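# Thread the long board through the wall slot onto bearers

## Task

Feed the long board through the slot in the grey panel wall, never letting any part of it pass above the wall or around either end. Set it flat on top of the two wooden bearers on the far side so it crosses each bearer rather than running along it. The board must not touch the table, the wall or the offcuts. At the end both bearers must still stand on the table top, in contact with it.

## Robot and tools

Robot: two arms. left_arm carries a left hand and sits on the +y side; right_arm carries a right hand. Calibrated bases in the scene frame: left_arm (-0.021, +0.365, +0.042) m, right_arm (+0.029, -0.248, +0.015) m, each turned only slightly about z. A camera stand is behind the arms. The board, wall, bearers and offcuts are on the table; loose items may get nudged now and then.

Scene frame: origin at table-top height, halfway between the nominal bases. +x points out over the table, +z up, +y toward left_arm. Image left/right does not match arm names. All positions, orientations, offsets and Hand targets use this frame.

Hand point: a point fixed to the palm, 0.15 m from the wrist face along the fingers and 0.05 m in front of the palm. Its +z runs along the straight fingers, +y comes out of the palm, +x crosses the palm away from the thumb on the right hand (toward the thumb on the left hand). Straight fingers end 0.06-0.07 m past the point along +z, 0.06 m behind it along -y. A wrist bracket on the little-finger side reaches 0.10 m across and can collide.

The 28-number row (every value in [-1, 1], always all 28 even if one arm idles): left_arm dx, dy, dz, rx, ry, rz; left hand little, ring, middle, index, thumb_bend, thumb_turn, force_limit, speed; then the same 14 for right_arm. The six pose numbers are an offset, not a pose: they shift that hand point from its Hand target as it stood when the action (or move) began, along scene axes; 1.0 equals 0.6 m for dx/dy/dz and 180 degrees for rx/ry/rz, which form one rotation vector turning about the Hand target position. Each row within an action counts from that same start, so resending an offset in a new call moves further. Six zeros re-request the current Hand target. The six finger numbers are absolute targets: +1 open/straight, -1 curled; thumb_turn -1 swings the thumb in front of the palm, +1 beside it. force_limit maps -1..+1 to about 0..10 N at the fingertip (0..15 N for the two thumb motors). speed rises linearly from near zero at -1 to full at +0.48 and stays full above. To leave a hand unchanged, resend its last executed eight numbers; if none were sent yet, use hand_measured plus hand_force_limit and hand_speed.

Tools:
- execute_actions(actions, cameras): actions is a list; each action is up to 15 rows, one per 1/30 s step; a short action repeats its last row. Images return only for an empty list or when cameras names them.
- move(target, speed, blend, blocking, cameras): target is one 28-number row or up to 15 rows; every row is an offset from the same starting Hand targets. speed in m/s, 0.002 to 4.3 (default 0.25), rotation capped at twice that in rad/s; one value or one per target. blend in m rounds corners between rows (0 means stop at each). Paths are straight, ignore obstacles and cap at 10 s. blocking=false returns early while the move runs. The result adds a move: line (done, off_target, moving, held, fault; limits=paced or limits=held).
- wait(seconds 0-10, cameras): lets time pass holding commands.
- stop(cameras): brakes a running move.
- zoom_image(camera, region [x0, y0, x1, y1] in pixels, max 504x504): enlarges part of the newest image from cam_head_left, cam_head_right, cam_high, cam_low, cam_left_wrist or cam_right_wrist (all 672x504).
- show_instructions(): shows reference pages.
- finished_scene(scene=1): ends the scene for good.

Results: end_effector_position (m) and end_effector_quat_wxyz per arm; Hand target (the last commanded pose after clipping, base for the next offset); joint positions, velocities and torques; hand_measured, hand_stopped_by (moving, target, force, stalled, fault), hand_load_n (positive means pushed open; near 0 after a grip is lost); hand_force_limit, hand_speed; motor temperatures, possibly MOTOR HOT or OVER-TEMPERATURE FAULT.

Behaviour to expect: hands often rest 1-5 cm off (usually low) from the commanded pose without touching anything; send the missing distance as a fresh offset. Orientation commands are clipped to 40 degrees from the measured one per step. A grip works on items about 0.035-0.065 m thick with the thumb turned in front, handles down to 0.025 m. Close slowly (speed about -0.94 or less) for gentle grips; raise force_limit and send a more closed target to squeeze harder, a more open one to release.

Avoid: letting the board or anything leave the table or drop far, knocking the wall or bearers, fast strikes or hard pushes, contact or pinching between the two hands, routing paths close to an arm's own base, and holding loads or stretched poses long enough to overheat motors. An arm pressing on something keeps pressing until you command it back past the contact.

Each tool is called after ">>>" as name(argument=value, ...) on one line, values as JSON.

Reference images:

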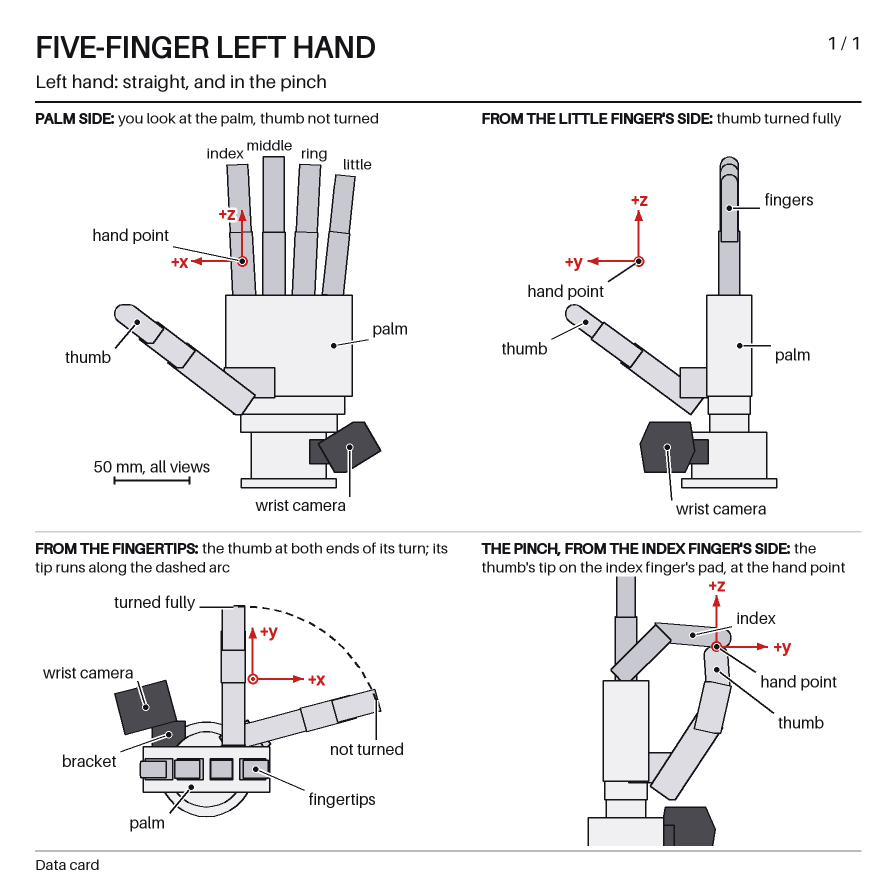

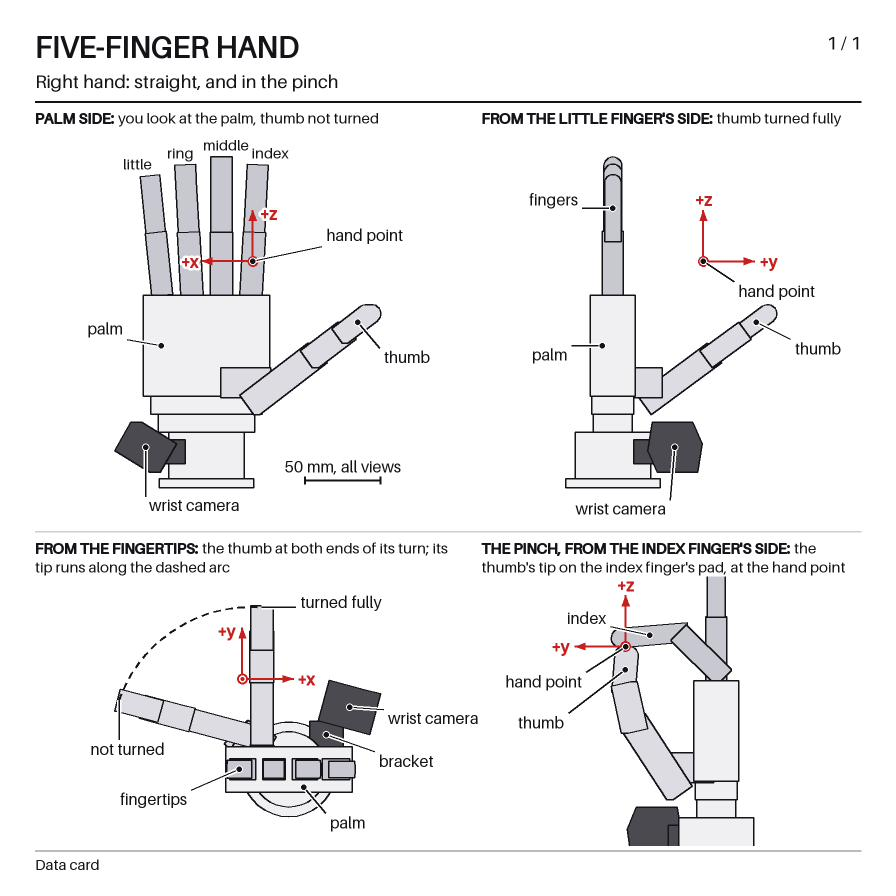

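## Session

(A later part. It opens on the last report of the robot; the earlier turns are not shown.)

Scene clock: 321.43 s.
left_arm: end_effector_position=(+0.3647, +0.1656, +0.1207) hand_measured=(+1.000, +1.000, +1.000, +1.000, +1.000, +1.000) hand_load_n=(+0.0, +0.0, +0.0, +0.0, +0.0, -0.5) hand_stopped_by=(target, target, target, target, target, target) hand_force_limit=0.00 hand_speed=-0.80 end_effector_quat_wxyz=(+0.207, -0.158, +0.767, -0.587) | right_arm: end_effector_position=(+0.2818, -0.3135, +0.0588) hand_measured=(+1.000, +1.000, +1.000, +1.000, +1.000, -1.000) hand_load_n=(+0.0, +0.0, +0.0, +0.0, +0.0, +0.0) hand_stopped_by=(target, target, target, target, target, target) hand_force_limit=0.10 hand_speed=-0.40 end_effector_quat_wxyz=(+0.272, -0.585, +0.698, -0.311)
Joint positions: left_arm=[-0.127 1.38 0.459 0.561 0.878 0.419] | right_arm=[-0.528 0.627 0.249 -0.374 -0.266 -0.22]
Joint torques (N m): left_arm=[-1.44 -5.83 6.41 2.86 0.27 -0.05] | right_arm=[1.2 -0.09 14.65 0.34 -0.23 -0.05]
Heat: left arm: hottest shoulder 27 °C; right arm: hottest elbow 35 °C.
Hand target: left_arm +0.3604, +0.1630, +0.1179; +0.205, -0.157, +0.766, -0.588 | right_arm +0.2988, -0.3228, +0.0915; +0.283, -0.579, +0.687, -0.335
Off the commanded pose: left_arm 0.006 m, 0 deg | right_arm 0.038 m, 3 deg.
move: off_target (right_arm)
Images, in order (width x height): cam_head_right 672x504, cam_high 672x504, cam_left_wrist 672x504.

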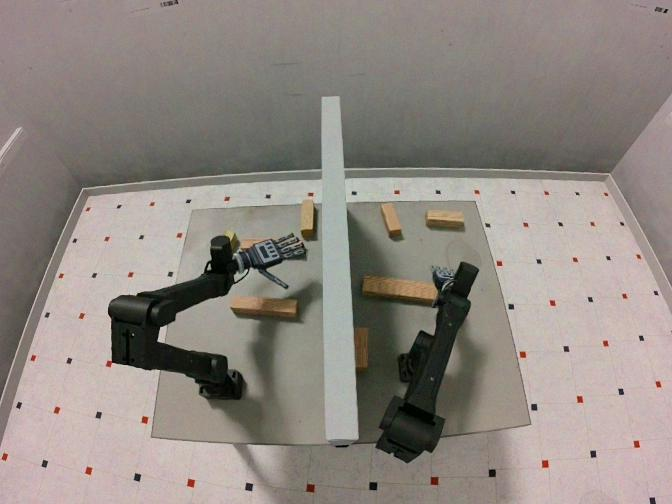

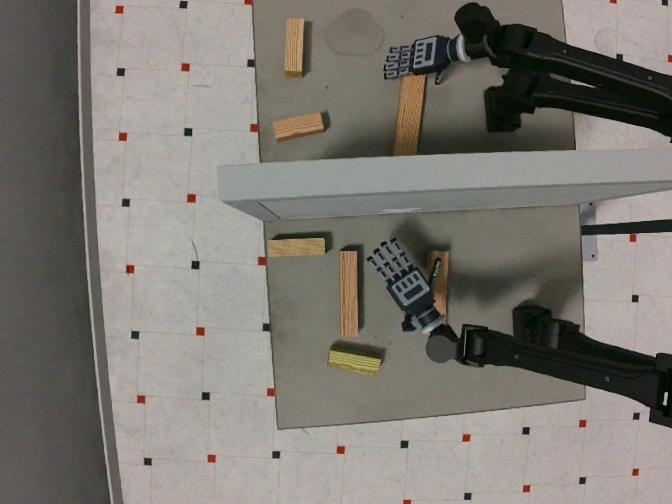

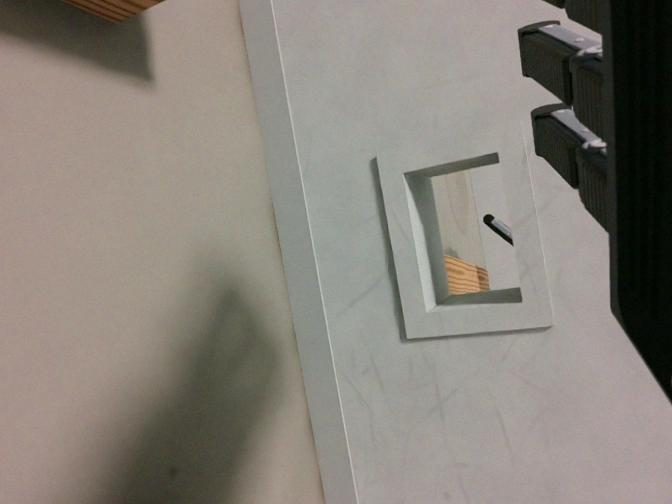

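>>> move(target=[[0,0,0,0,0,0,1,1,1,1,1,1,0,-0.8,0.0087,0.1267,0.0167,0,0,0,1,1,1,1,1,-1,0.1,-0.4],[0,0,0,0,0,0,1,1,1,1,1,1,0,-0.8,0.0087,0.1267,-0.116,0,0,0,1,1,1,1,1,-1,0.1,-0.4]], speed=0.15, cameras=["cam_right_wrist","cam_high","cam_left_wrist"])

>>> zoom_image(camera="cam_high", region=[350, 10, 490, 160])

>>> zoom_image(camera="cam_left_wrist", region=[370, 140, 560, 330])

Scene clock: 350.20 s.
left_arm: end_effector_position=(+0.3647, +0.1656, +0.1207) hand_measured=(+1.000, +1.000, +1.000, +1.000, +1.000, +1.000) hand_load_n=(-0.5, +0.0, +0.0, +0.0, +0.0, -0.5) hand_stopped_by=(target, target, target, target, target, target) hand_force_limit=0.00 hand_speed=-0.80 end_effector_quat_wxyz=(+0.207, -0.158, +0.767, -0.587) | right_arm: end_effector_position=(+0.3039, -0.2506, +0.0251) hand_measured=(+1.000, +1.000, +1.000, +1.000, +1.000, -1.000) hand_load_n=(+0.0, +0.0, +0.0, +0.0, +0.0, +0.0) hand_stopped_by=(target, target, target, target, target, target) hand_force_limit=0.10 hand_speed=-0.40 end_effector_quat_wxyz=(+0.279, -0.580, +0.687, -0.338)
Joint positions: left_arm=[-0.127 1.38 0.459 0.561 0.878 0.419] | right_arm=[-0.087 0.695 0.137 -0.108 0.085 0.055]
Joint torques (N m): left_arm=[-1.67 -6.01 6.35 2.86 0.28 -0.05] | right_arm=[2.14 1.26 8.42 1.76 0.09 0.03]
Motor temperatures (°C): left_arm=[24 27 25 20 22 20] | right_arm=[20 24 40 23 23 23]
Heat: left arm: hottest shoulder 27 °C; right arm: hottest elbow 40 °C.
Hand target: left_arm +0.3604, +0.1630, +0.1179; +0.205, -0.157, +0.766, -0.588 | right_arm +0.3040, -0.2469, +0.0218; +0.282, -0.579, +0.687, -0.335
Off the commanded pose: left_arm 0.006 m, 0 deg | right_arm 0.005 m, 1 deg.
move: done
Images, in order (width x height): cam_high 672x504, cam_left_wrist 672x504, cam_right_wrist 672x504.

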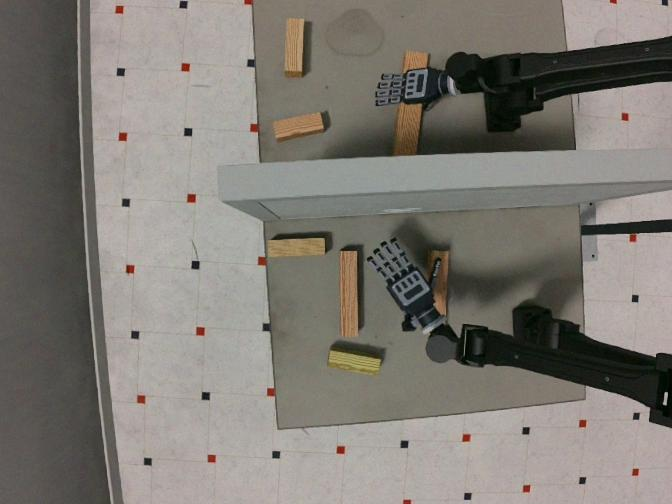

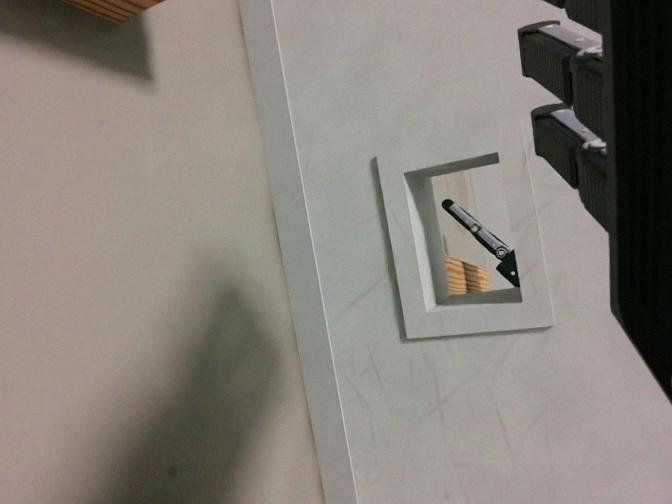

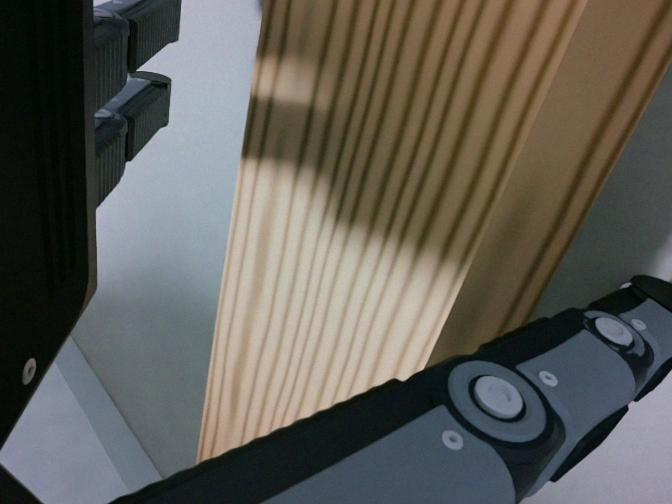

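Scaled by 3.360 from the camera's 672x504 image, which has a finer 960x720 frame.

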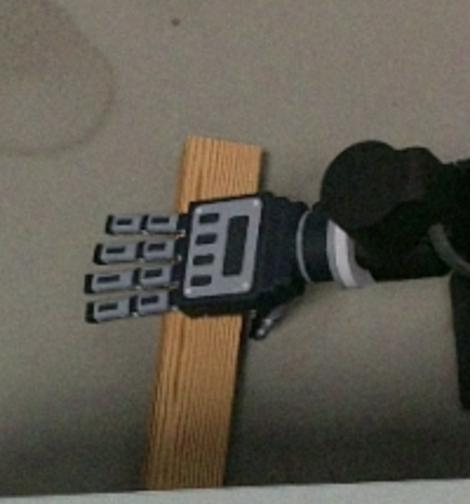

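Scaled by 2.653 from the camera's 672x504 image, which has a finer 960x720 frame.

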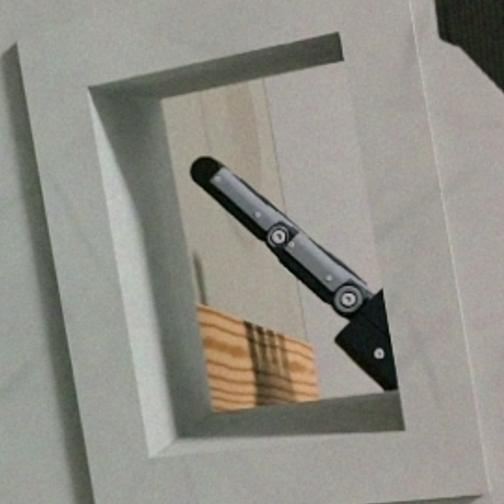

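>>> move(target=[[0,0,0,0,0,0,1,1,1,1,1,1,0,-0.8,0,0,0,0,0,0,0.4,0.4,0.4,0.4,1,-1,0.1,-0.3],[0,0,0,0,0,0,1,1,1,1,1,1,0,-0.8,0,0,0,0,0,0,0.2,0.2,-0.4,-0.4,1,-1,0.1,-0.87]], speed=0.15, cameras=["cam_right_wrist","cam_high","cam_left_wrist"])

>>> zoom_image(camera="cam_left_wrist", region=[370, 140, 560, 330])

Scene clock: 359.63 s.
left_arm: end_effector_position=(+0.3647, +0.1656, +0.1207) hand_measured=(+1.000, +1.000, +1.000, +1.000, +1.000, +1.000) hand_load_n=(+0.0, +0.0, +0.0, +0.0, +0.0, +0.0) hand_stopped_by=(target, target, target, target, target, target) hand_force_limit=0.00 hand_speed=-0.80 end_effector_quat_wxyz=(+0.207, -0.158, +0.767, -0.587) | right_arm: end_effector_position=(+0.3083, -0.2508, +0.0284) hand_measured=(+0.200, +0.200, +0.052, +0.028, +1.000, -1.000) hand_load_n=(+0.0, +0.0, +6.0, +6.5, +1.5, +0.5) hand_stopped_by=(target, target, force, force, target, target) hand_force_limit=0.10 hand_speed=-0.87 end_effector_quat_wxyz=(+0.285, -0.576, +0.685, -0.344)
Joint positions: left_arm=[-0.127 1.38 0.459 0.561 0.878 0.419] | right_arm=[-0.087 0.697 0.137 -0.087 0.086 0.058]
Joint torques (N m): left_arm=[-1.49 -5.89 6.41 2.84 0.29 -0.05] | right_arm=[2.08 1.14 8.42 0.88 0.04 0]
Heat: left arm: hottest shoulder 27 °C; right arm: hottest elbow 39 °C.
Hand target: left_arm +0.3604, +0.1630, +0.1179; +0.205, -0.157, +0.766, -0.588 | right_arm +0.3040, -0.2468, +0.0218; +0.282, -0.579, +0.687, -0.335
Off the commanded pose: left_arm 0.006 m, 0 deg | right_arm 0.009 m, 1 deg.
move: done
Images, in order (width x height): cam_high 672x504, cam_left_wrist 672x504, cam_right_wrist 672x504.

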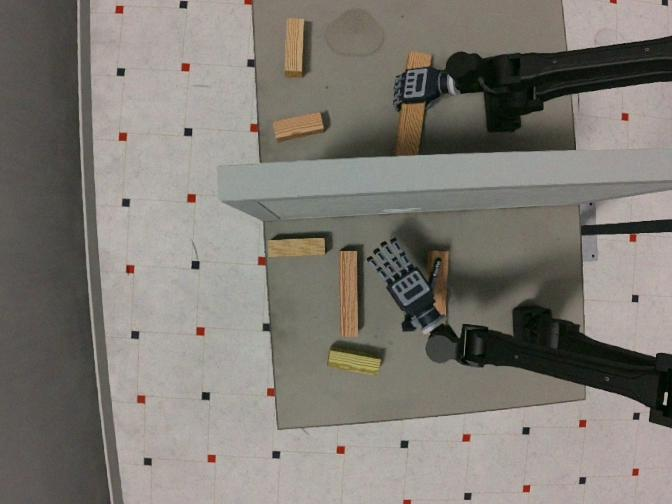

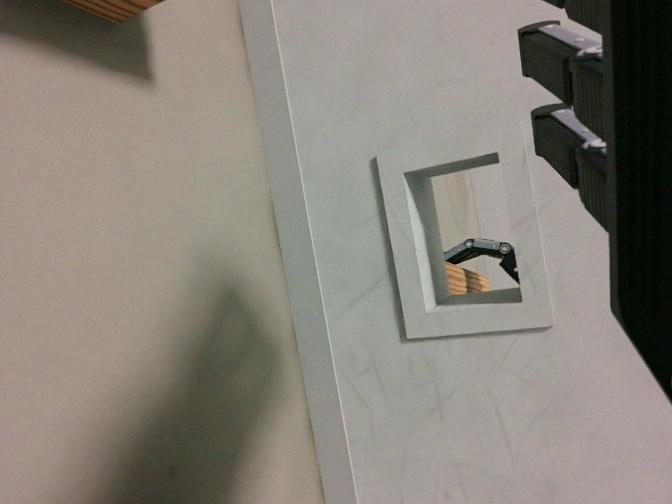

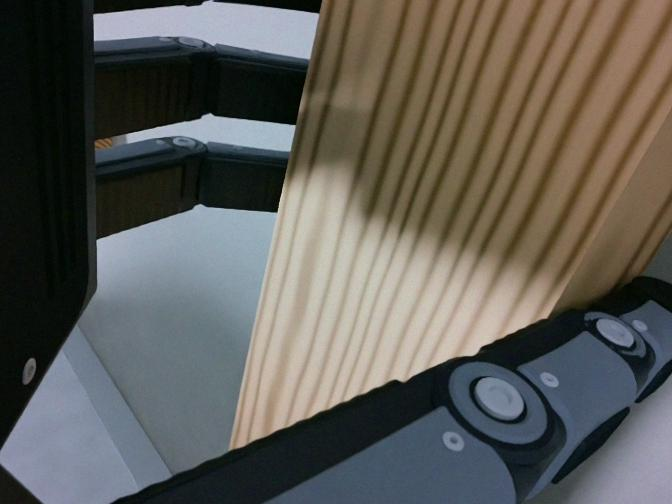

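Scaled by 2.653 from the camera's 672x504 image, which has a finer 960x720 frame.

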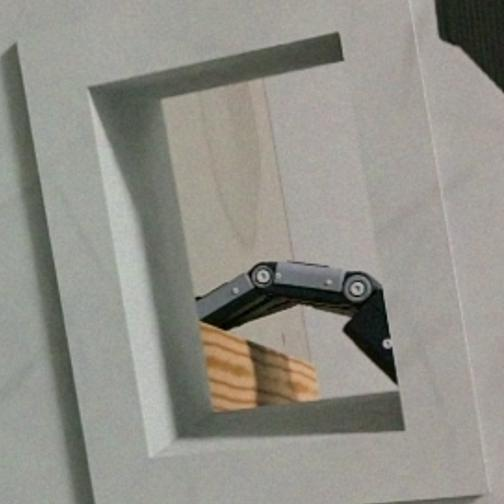

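>>> move(target=[[0,0,0,0,0,0,1,1,1,1,1,1,0,-0.8,0,0,0,0,0,0,0.2,0.2,-0.55,-0.55,1,-1,0.5,-0.87],[0,0,0,0,0,0,1,1,1,1,1,1,0,-0.8,0,0,0,0,0,0,-0.4,-0.4,-0.55,-0.55,1,-1,-0.6,-0.87],[0,0,0,0,0,0,1,1,1,1,1,1,0,-0.8,0,0,0.08,0,0,0,-0.4,-0.4,-0.55,-0.55,1,-1,-0.6,-0.87]], speed=0.12, cameras=["cam_right_wrist","cam_high","cam_left_wrist","cam_head_right"])

>>> zoom_image(camera="cam_left_wrist", region=[370, 140, 560, 330])

Scene clock: 369.53 s.
left_arm: end_effector_position=(+0.3647, +0.1656, +0.1207) hand_measured=(+1.000, +1.000, +1.000, +1.000, +1.000, +1.000) hand_load_n=(+0.0, +0.0, +0.0, +0.0, +0.0, -0.5) hand_stopped_by=(target, target, target, target, target, target) hand_force_limit=0.00 hand_speed=-0.80 end_effector_quat_wxyz=(+0.207, -0.158, +0.767, -0.587) | right_arm: end_effector_position=(+0.2810, -0.2485, +0.0300) hand_measured=(-0.028, +0.022, +0.044, +0.020, +1.000, -1.000) hand_load_n=(+2.5, +5.0, +8.5, +10.0, +3.0, +4.0) hand_stopped_by=(force, force, force, force, target, target) hand_force_limit=-0.60 hand_speed=-0.87 end_effector_quat_wxyz=(+0.257, -0.588, +0.700, -0.315)
Joint positions: left_arm=[-0.127 1.38 0.459 0.561 0.878 0.419] | right_arm=[-0.087 0.576 0.16 -0.322 0.086 0.064]
Joint torques (N m): left_arm=[-1.44 -5.95 6.39 2.88 0.26 -0.06] | right_arm=[2.14 0.32 15.3 0.43 0.03 -0.05]
Heat: left arm: hottest shoulder 27 °C; right arm: hottest elbow 38 °C.
Hand target: left_arm +0.3604, +0.1630, +0.1179; +0.205, -0.157, +0.766, -0.588 | right_arm +0.3041, -0.2469, +0.0700; +0.283, -0.579, +0.687, -0.335
Off the commanded pose: left_arm 0.006 m, 0 deg | right_arm 0.046 m, 4 deg.
move: off_target (right_arm)
Images, in order (width x height): cam_head_right 672x504, cam_high 672x504, cam_left_wrist 672x504, cam_right_wrist 672x504.

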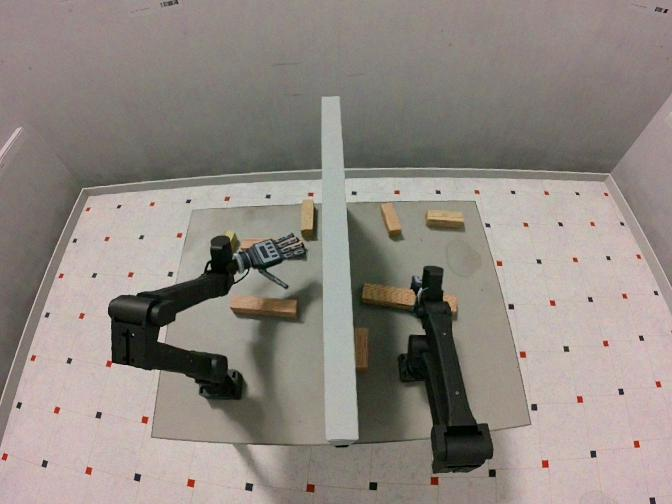

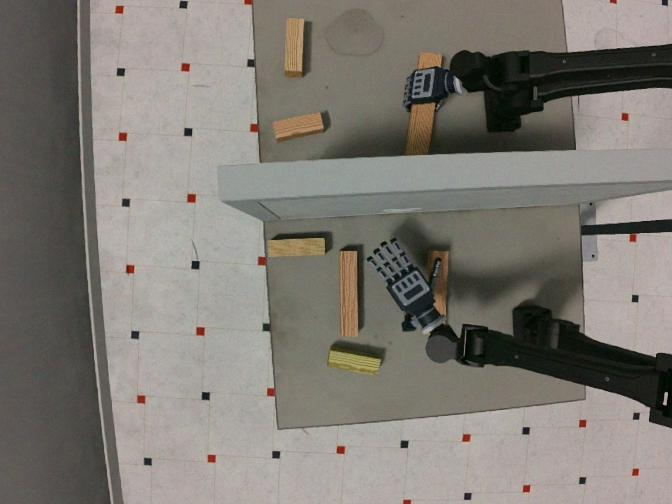

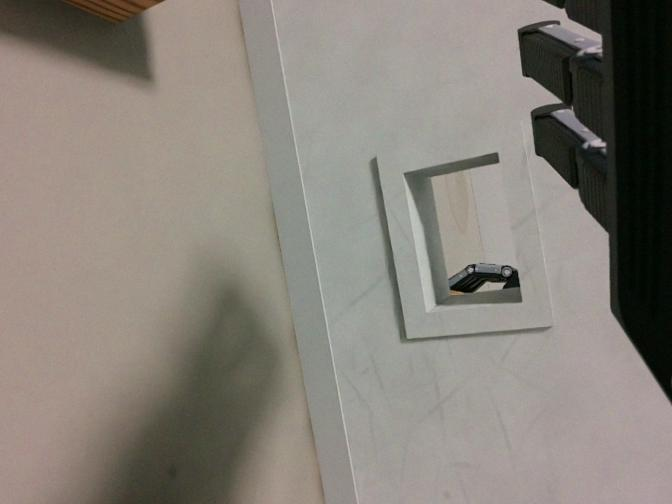

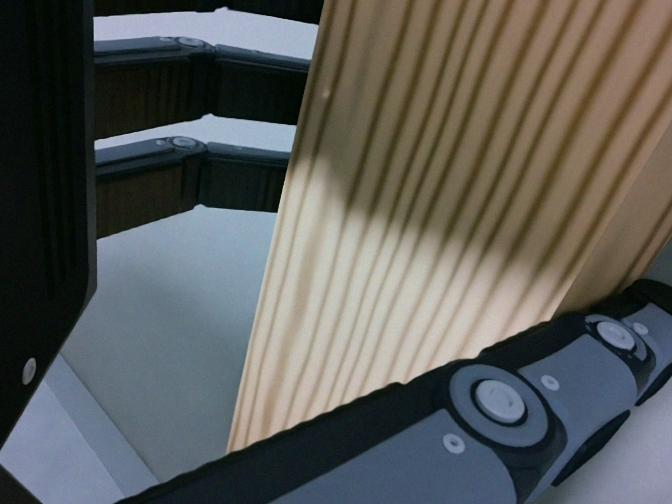

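Scaled by 2.653 from the camera's 672x504 image, which has a finer 960x720 frame.

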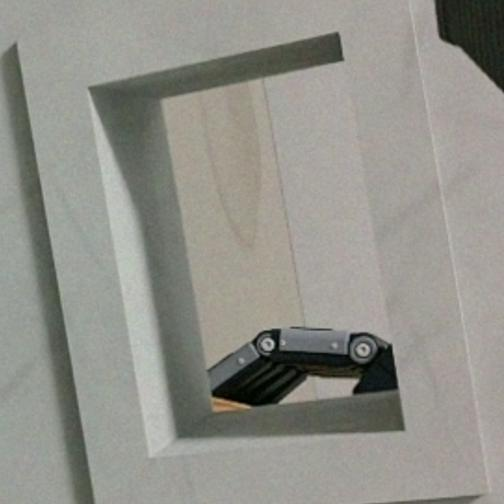

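>>> move(target=[0,0,0,0,0,0,1,1,1,1,1,1,0,-0.8,0.11,-0.038,0.15,0,0,0.05,-0.4,-0.4,-0.55,-0.55,1,-1,-0.6,-0.87], speed=0.12, cameras=["all"])

>>> zoom_image(camera="cam_left_wrist", region=[370, 140, 560, 330])

Scene clock: 375.27 s.
left_arm: end_effector_position=(+0.3647, +0.1656, +0.1207) hand_measured=(+1.000, +1.000, +1.000, +1.000, +1.000, +1.000) hand_load_n=(+0.0, +0.0, +0.0, +0.0, +0.5, -0.5) hand_stopped_by=(target, target, target, target, target, target) hand_force_limit=0.00 hand_speed=-0.80 end_effector_quat_wxyz=(+0.207, -0.158, +0.767, -0.587) | right_arm: end_effector_position=(+0.3406, -0.2601, +0.1146) hand_measured=(-0.028, +0.022, +0.044, +0.020, +1.000, -1.000) hand_load_n=(+2.5, +5.0, +8.5, +10.0, +3.0, +4.5) hand_stopped_by=(force, force, force, force, target, target) hand_force_limit=-0.60 hand_speed=-0.87 end_effector_quat_wxyz=(-0.287, +0.643, -0.653, +0.279)
Joint positions: left_arm=[-0.127 1.38 0.459 0.561 0.878 0.419] | right_arm=[-0.224 0.772 0.459 -0.447 -0.157 -0.126]
Joint torques (N m): left_arm=[-1.49 -5.95 6.39 2.86 0.27 -0.04] | right_arm=[0.15 -1.38 16.95 0.87 -0.3 -0.13]
Heat: left arm: hottest shoulder 27 °C; right arm: hottest elbow 38 °C.
Hand target: left_arm +0.3604, +0.1630, +0.1179; +0.205, -0.157, +0.766, -0.588 | right_arm +0.3701, -0.2696, +0.1600; -0.308, +0.631, -0.639, +0.312
Off the commanded pose: left_arm 0.006 m, 0 deg | right_arm 0.055 m, 5 deg.
move: off_target (right_arm)

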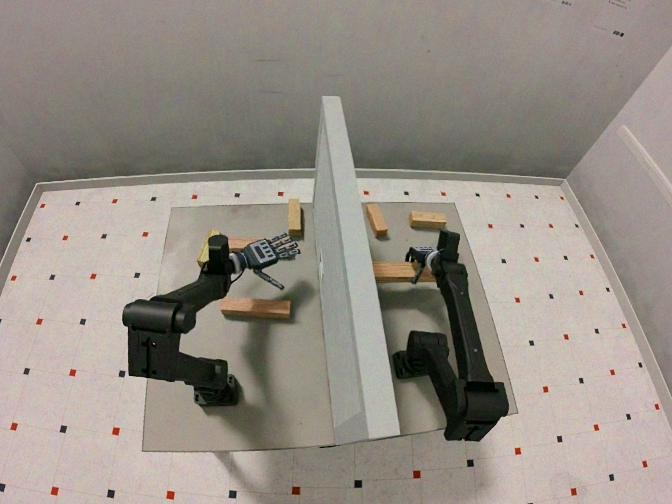

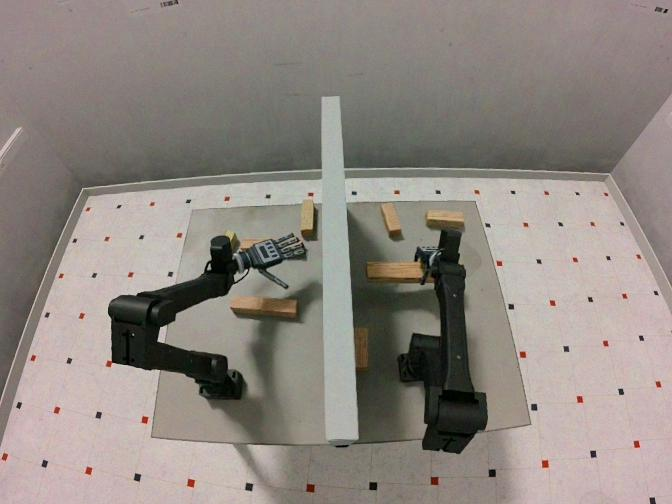

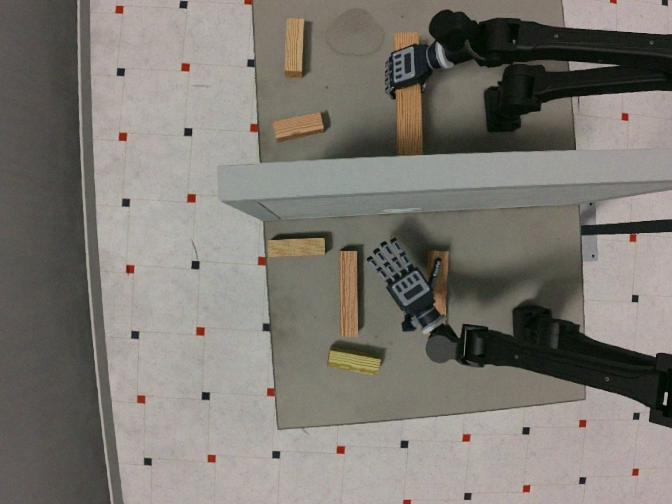

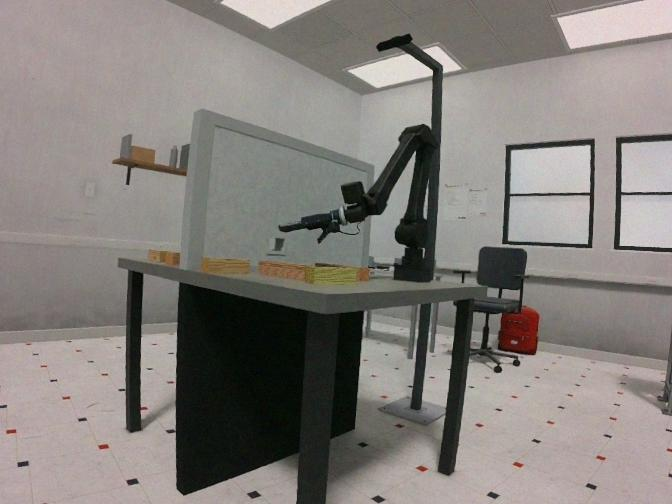

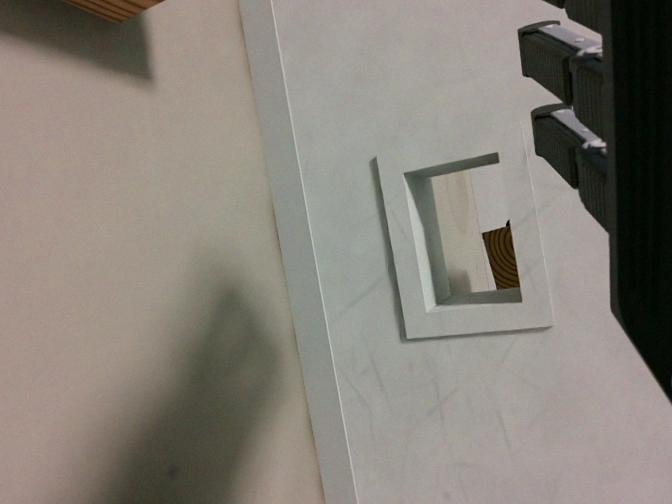

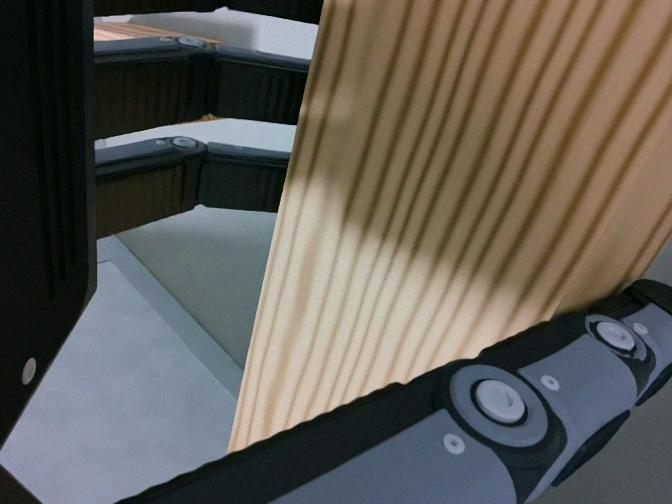

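Scaled by 2.653 from the camera's 672x504 image, which has a finer 960x720 frame.

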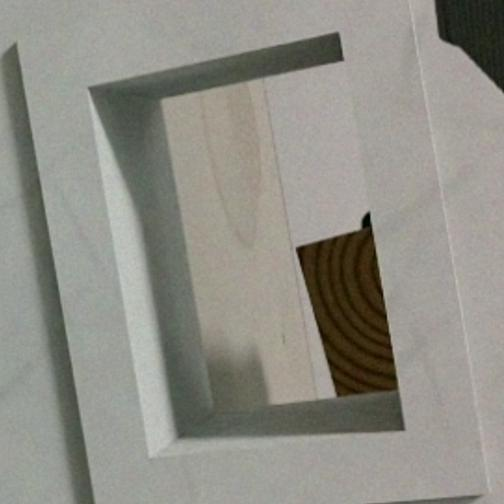

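>>> move(target=[0,0,0,0,0,0,1,1,1,1,1,1,0,-0.8,0.055,0,0,0,0,0,-0.4,-0.4,-0.55,-0.55,1,-1,-0.6,-0.87], speed=0.08, cameras=["cam_high","cam_left_wrist","cam_head_right"])

>>> zoom_image(camera="cam_left_wrist", region=[370, 140, 560, 330])

>>> zoom_image(camera="cam_high", region=[350, 10, 490, 160])

Scene clock: 397.57 s.
left_arm: end_effector_position=(+0.3647, +0.1656, +0.1207) hand_measured=(+1.000, +1.000, +1.000, +1.000, +1.000, +1.000) hand_load_n=(+0.0, -0.5, +0.0, +0.0, +0.0, -0.5) hand_stopped_by=(target, target, target, target, target, target) hand_force_limit=0.00 hand_speed=-0.80 end_effector_quat_wxyz=(+0.207, -0.158, +0.767, -0.587) | right_arm: end_effector_position=(+0.3615, -0.2665, +0.1123) hand_measured=(-0.028, +0.022, +0.044, +0.020, +1.000, -1.000) hand_load_n=(+2.5, +5.0, +8.5, +10.0, +3.0, +4.5) hand_stopped_by=(force, force, force, force, target, target) hand_force_limit=-0.60 hand_speed=-0.87 end_effector_quat_wxyz=(-0.276, +0.645, -0.659, +0.272)
Joint positions: left_arm=[-0.127 1.38 0.459 0.561 0.878 0.419] | right_arm=[-0.223 0.879 0.511 -0.418 -0.145 -0.127]
Joint torques (N m): left_arm=[-1.44 -6.01 6.41 2.86 0.28 -0.05] | right_arm=[2.02 -2.49 16.81 1.85 -0.14 0.04]
Heat: left arm: hottest shoulder 27 °C; right arm: hottest elbow 39 °C.
Hand target: left_arm +0.3604, +0.1630, +0.1179; +0.205, -0.157, +0.766, -0.588 | right_arm +0.4030, -0.2697, +0.1600; -0.308, +0.631, -0.640, +0.312
Off the commanded pose: left_arm 0.006 m, 0 deg | right_arm 0.063 m, 7 deg.
move: off_target (right_arm)
Images, in order (width x height): cam_head_right 672x504, cam_high 672x504, cam_left_wrist 672x504.

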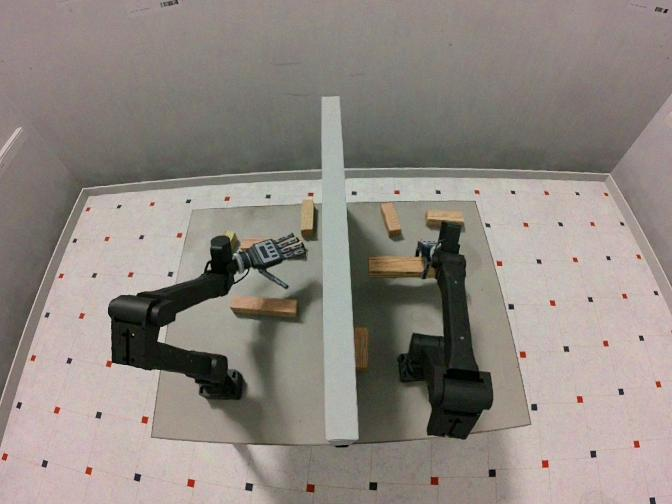

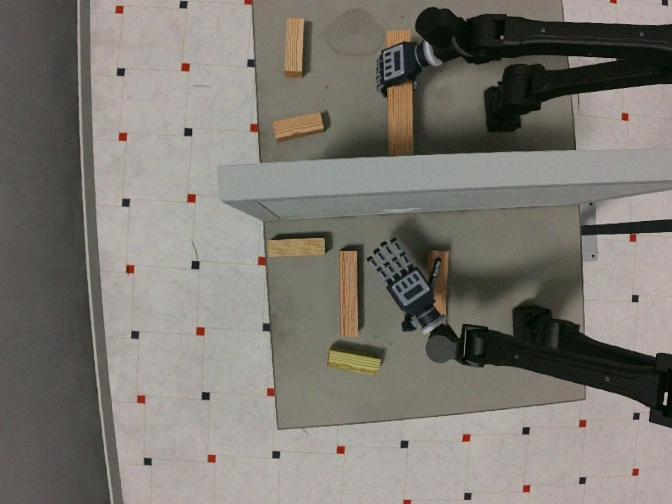

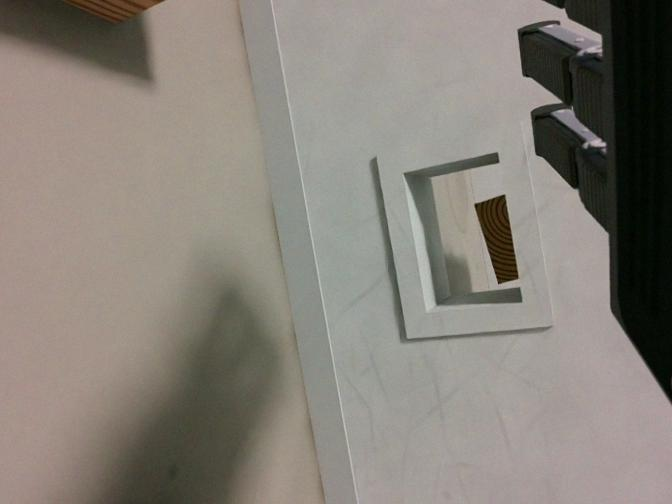

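Scaled by 2.653 from the camera's 672x504 image, which has a finer 960x720 frame.

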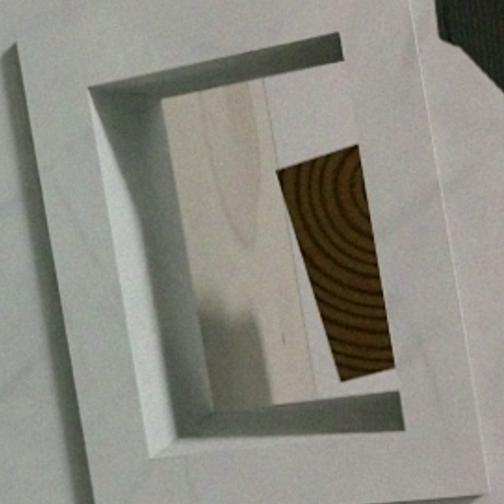

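Scaled by 3.360 from the camera's 672x504 image, which has a finer 960x720 frame.

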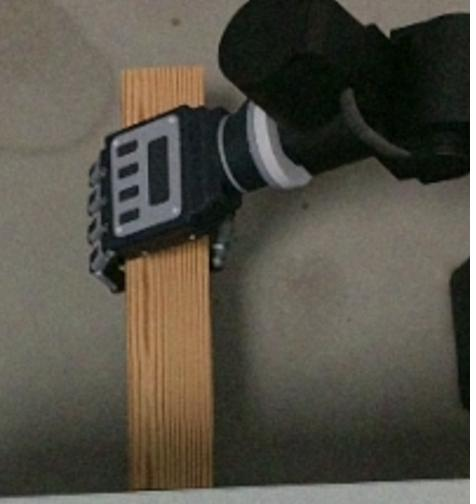

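>>> move(target=[0,0,0,0,0,0,1,1,1,1,1,1,0,-0.8,0.021,0,0,0,-0.045,0.008,-0.4,-0.4,-0.55,-0.55,1,-1,-0.6,-0.87], speed=0.08, cameras=["cam_high","cam_left_wrist"])

>>> zoom_image(camera="cam_left_wrist", region=[370, 140, 560, 330])

Scene clock: 418.67 s.
left_arm: end_effector_position=(+0.3647, +0.1656, +0.1207) hand_measured=(+1.000, +1.000, +1.000, +1.000, +1.000, +1.000) hand_load_n=(+0.0, +0.0, +0.0, +0.0, +0.0, +0.0) hand_stopped_by=(target, target, target, target, target, target) hand_force_limit=0.00 hand_speed=-0.80 end_effector_quat_wxyz=(+0.207, -0.158, +0.767, -0.587) | right_arm: end_effector_position=(+0.4053, -0.2668, +0.1468) hand_measured=(-0.028, +0.022, +0.044, +0.020, +1.000, -1.000) hand_load_n=(+2.5, +4.5, +8.5, +10.0, +3.0, +4.0) hand_stopped_by=(force, force, force, force, target, target) hand_force_limit=-0.60 hand_speed=-0.87 end_effector_quat_wxyz=(-0.343, +0.627, -0.613, +0.337)
Joint positions: left_arm=[-0.127 1.38 0.459 0.561 0.878 0.419] | right_arm=[-0.222 0.882 0.511 -0.208 -0.191 -0.127]
Joint torques (N m): left_arm=[-1.55 -5.95 6.34 2.86 0.28 -0.05] | right_arm=[0.56 -2.84 10.73 2.26 -0.27 0.03]
Heat: left arm: hottest shoulder 27 °C; right arm: hottest elbow 41 °C.
Hand target: left_arm +0.3604, +0.1630, +0.1179; +0.205, -0.157, +0.766, -0.588 | right_arm +0.4156, -0.2696, +0.1600; -0.356, +0.616, -0.608, +0.352
Off the commanded pose: left_arm 0.006 m, 0 deg | right_arm 0.017 m, 3 deg.
move: off_target (right_arm)
Images, in order (width x height): cam_high 672x504, cam_left_wrist 672x504.

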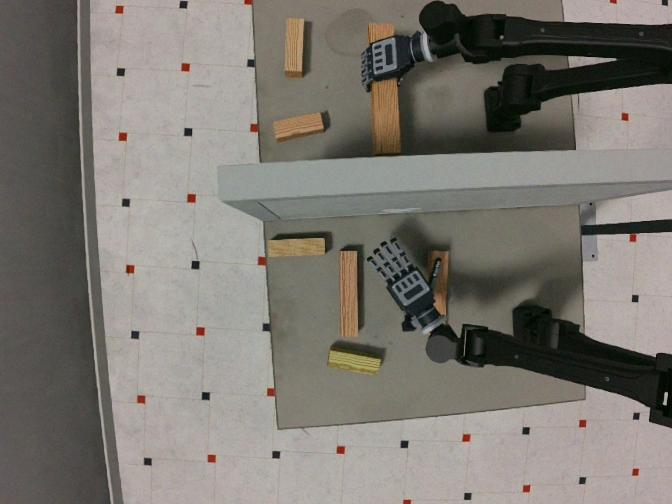

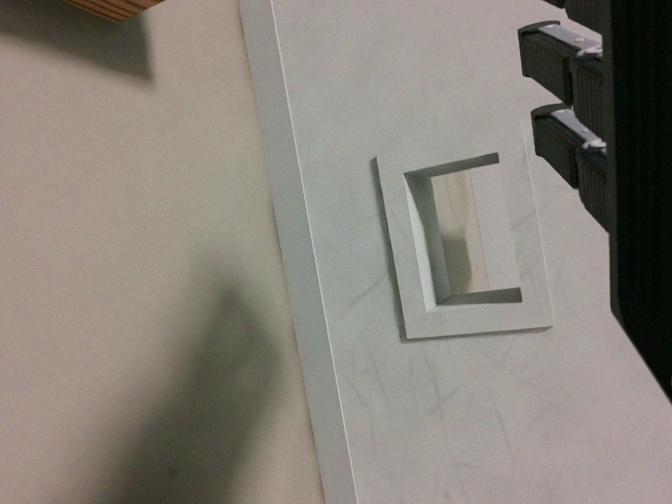

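Scaled by 2.653 from the camera's 672x504 image, which has a finer 960x720 frame.

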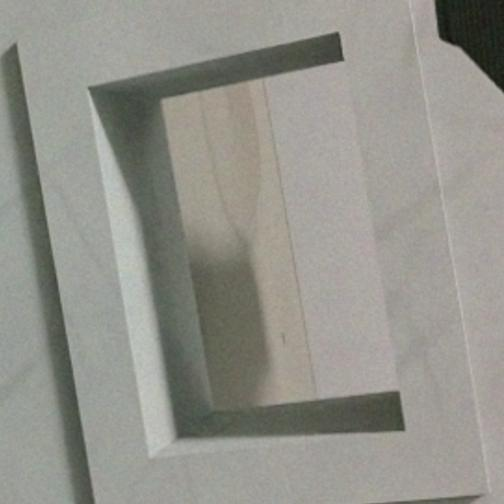

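>>> move(target=[0,0,0,0,0,0,1,1,1,1,1,1,0,-0.8,-0.05,0,-0.067,0,0.025,0,-0.4,-0.4,-0.55,-0.55,1,-1,-0.6,-0.87], speed=0.08, cameras=["cam_left_wrist"])

>>> zoom_image(camera="cam_left_wrist", region=[370, 140, 560, 330])

Scene clock: 425.13 s.
left_arm: end_effector_position=(+0.3647, +0.1656, +0.1207) hand_measured=(+1.000, +1.000, +1.000, +1.000, +1.000, +1.000) hand_load_n=(+0.0, +0.0, +0.0, +0.0, +0.0, +0.0) hand_stopped_by=(target, target, target, target, target, target) hand_force_limit=0.00 hand_speed=-0.80 end_effector_quat_wxyz=(+0.207, -0.158, +0.767, -0.587) | right_arm: end_effector_position=(+0.3803, -0.2650, +0.1091) hand_measured=(-0.028, +0.022, +0.044, +0.020, +1.000, -1.000) hand_load_n=(+2.5, +4.5, +8.5, +10.0, +3.0, +4.0) hand_stopped_by=(force, force, force, force, target, target) hand_force_limit=-0.60 hand_speed=-0.87 end_effector_quat_wxyz=(-0.324, +0.636, -0.627, +0.313)
Joint positions: left_arm=[-0.127 1.38 0.459 0.561 0.878 0.419] | right_arm=[-0.232 0.882 0.439 -0.207 -0.193 -0.134]
Joint torques (N m): left_arm=[-1.44 -5.95 6.39 2.89 0.27 -0.05] | right_arm=[0.15 -3.43 9.73 1.59 -0.3 -0.08]
Heat: left arm: hottest shoulder 27 °C; right arm: hottest elbow 40 °C.
Hand target: left_arm +0.3604, +0.1630, +0.1179; +0.205, -0.157, +0.766, -0.588 | right_arm +0.3857, -0.2697, +0.1198; -0.332, +0.629, -0.622, +0.328
Off the commanded pose: left_arm 0.006 m, 0 deg | right_arm 0.013 m, 2 deg.
move: off_target (right_arm)
Images, in order (width x height): cam_left_wrist 672x504.

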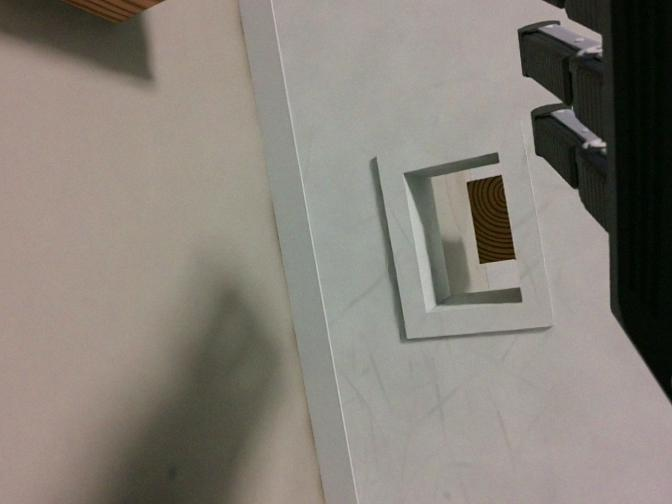

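Scaled by 2.653 from the camera's 672x504 image, which has a finer 960x720 frame.

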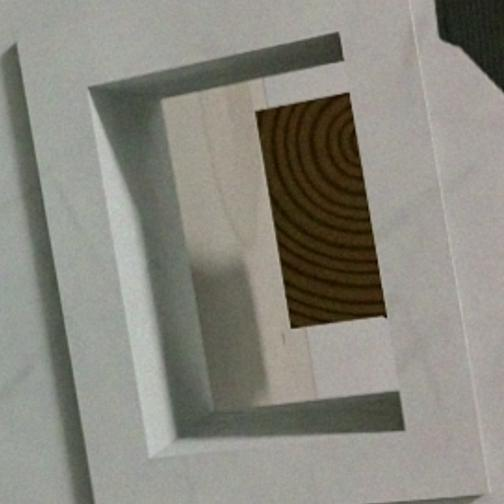

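>>> move(target=[0,0,0,0,0,0,1,1,1,1,1,1,0,-0.8,-0.004,0,0.02,0,0,0,-0.4,-0.4,-0.55,-0.55,1,-1,-0.6,-0.87], speed=0.08, cameras=["cam_left_wrist"])

>>> zoom_image(camera="cam_left_wrist", region=[370, 140, 560, 330])

Scene clock: 434.17 s.
left_arm: end_effector_position=(+0.3647, +0.1656, +0.1207) hand_measured=(+1.000, +1.000, +1.000, +1.000, +1.000, +1.000) hand_load_n=(+0.0, +0.0, +0.0, +0.0, +0.0, -0.5) hand_stopped_by=(target, target, target, target, target, target) hand_force_limit=0.00 hand_speed=-0.80 end_effector_quat_wxyz=(+0.207, -0.158, +0.767, -0.587) | right_arm: end_effector_position=(+0.3738, -0.2640, +0.1097) hand_measured=(-0.028, +0.022, +0.044, +0.020, +1.000, -1.000) hand_load_n=(+2.5, +5.0, +8.5, +10.0, +3.0, +4.0) hand_stopped_by=(force, force, force, force, target, target) hand_force_limit=-0.60 hand_speed=-0.87 end_effector_quat_wxyz=(-0.320, +0.638, -0.630, +0.307)
Joint positions: left_arm=[-0.127 1.38 0.459 0.561 0.878 0.419] | right_arm=[-0.234 0.863 0.439 -0.242 -0.194 -0.136]
Joint torques (N m): left_arm=[-1.38 -6.07 6.38 2.86 0.27 -0.05] | right_arm=[0.09 -3.9 11.69 1.02 -0.29 -0.11]
Heat: left arm: hottest shoulder 27 °C; right arm: hottest elbow 40 °C.
Hand target: left_arm +0.3604, +0.1630, +0.1179; +0.205, -0.157, +0.766, -0.588 | right_arm +0.3833, -0.2697, +0.1317; -0.332, +0.629, -0.622, +0.328
Off the commanded pose: left_arm 0.006 m, 0 deg | right_arm 0.025 m, 3 deg.
move: off_target (right_arm)
Images, in order (width x height): cam_left_wrist 672x504.

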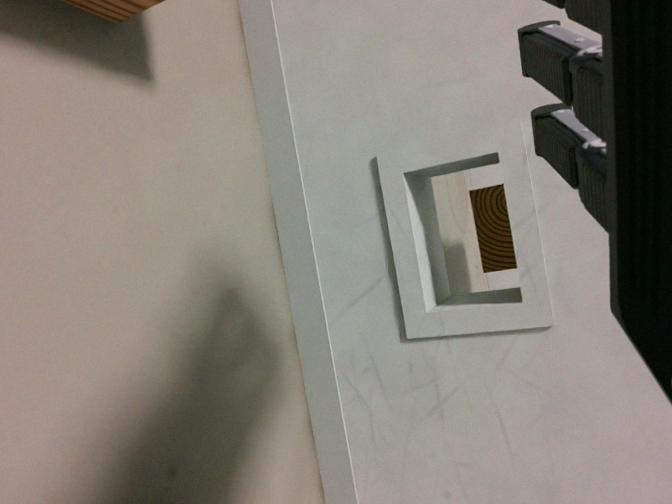

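Scaled by 2.653 from the camera's 672x504 image, which has a finer 960x720 frame.

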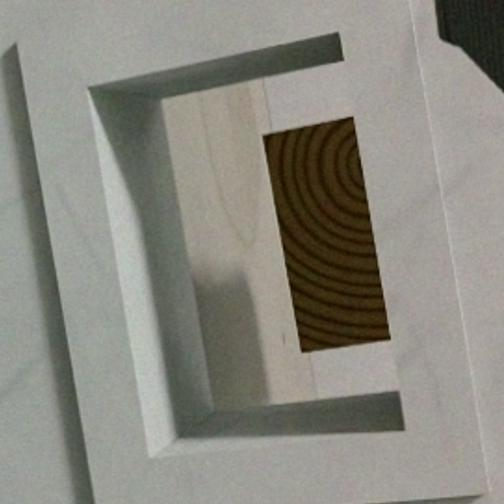

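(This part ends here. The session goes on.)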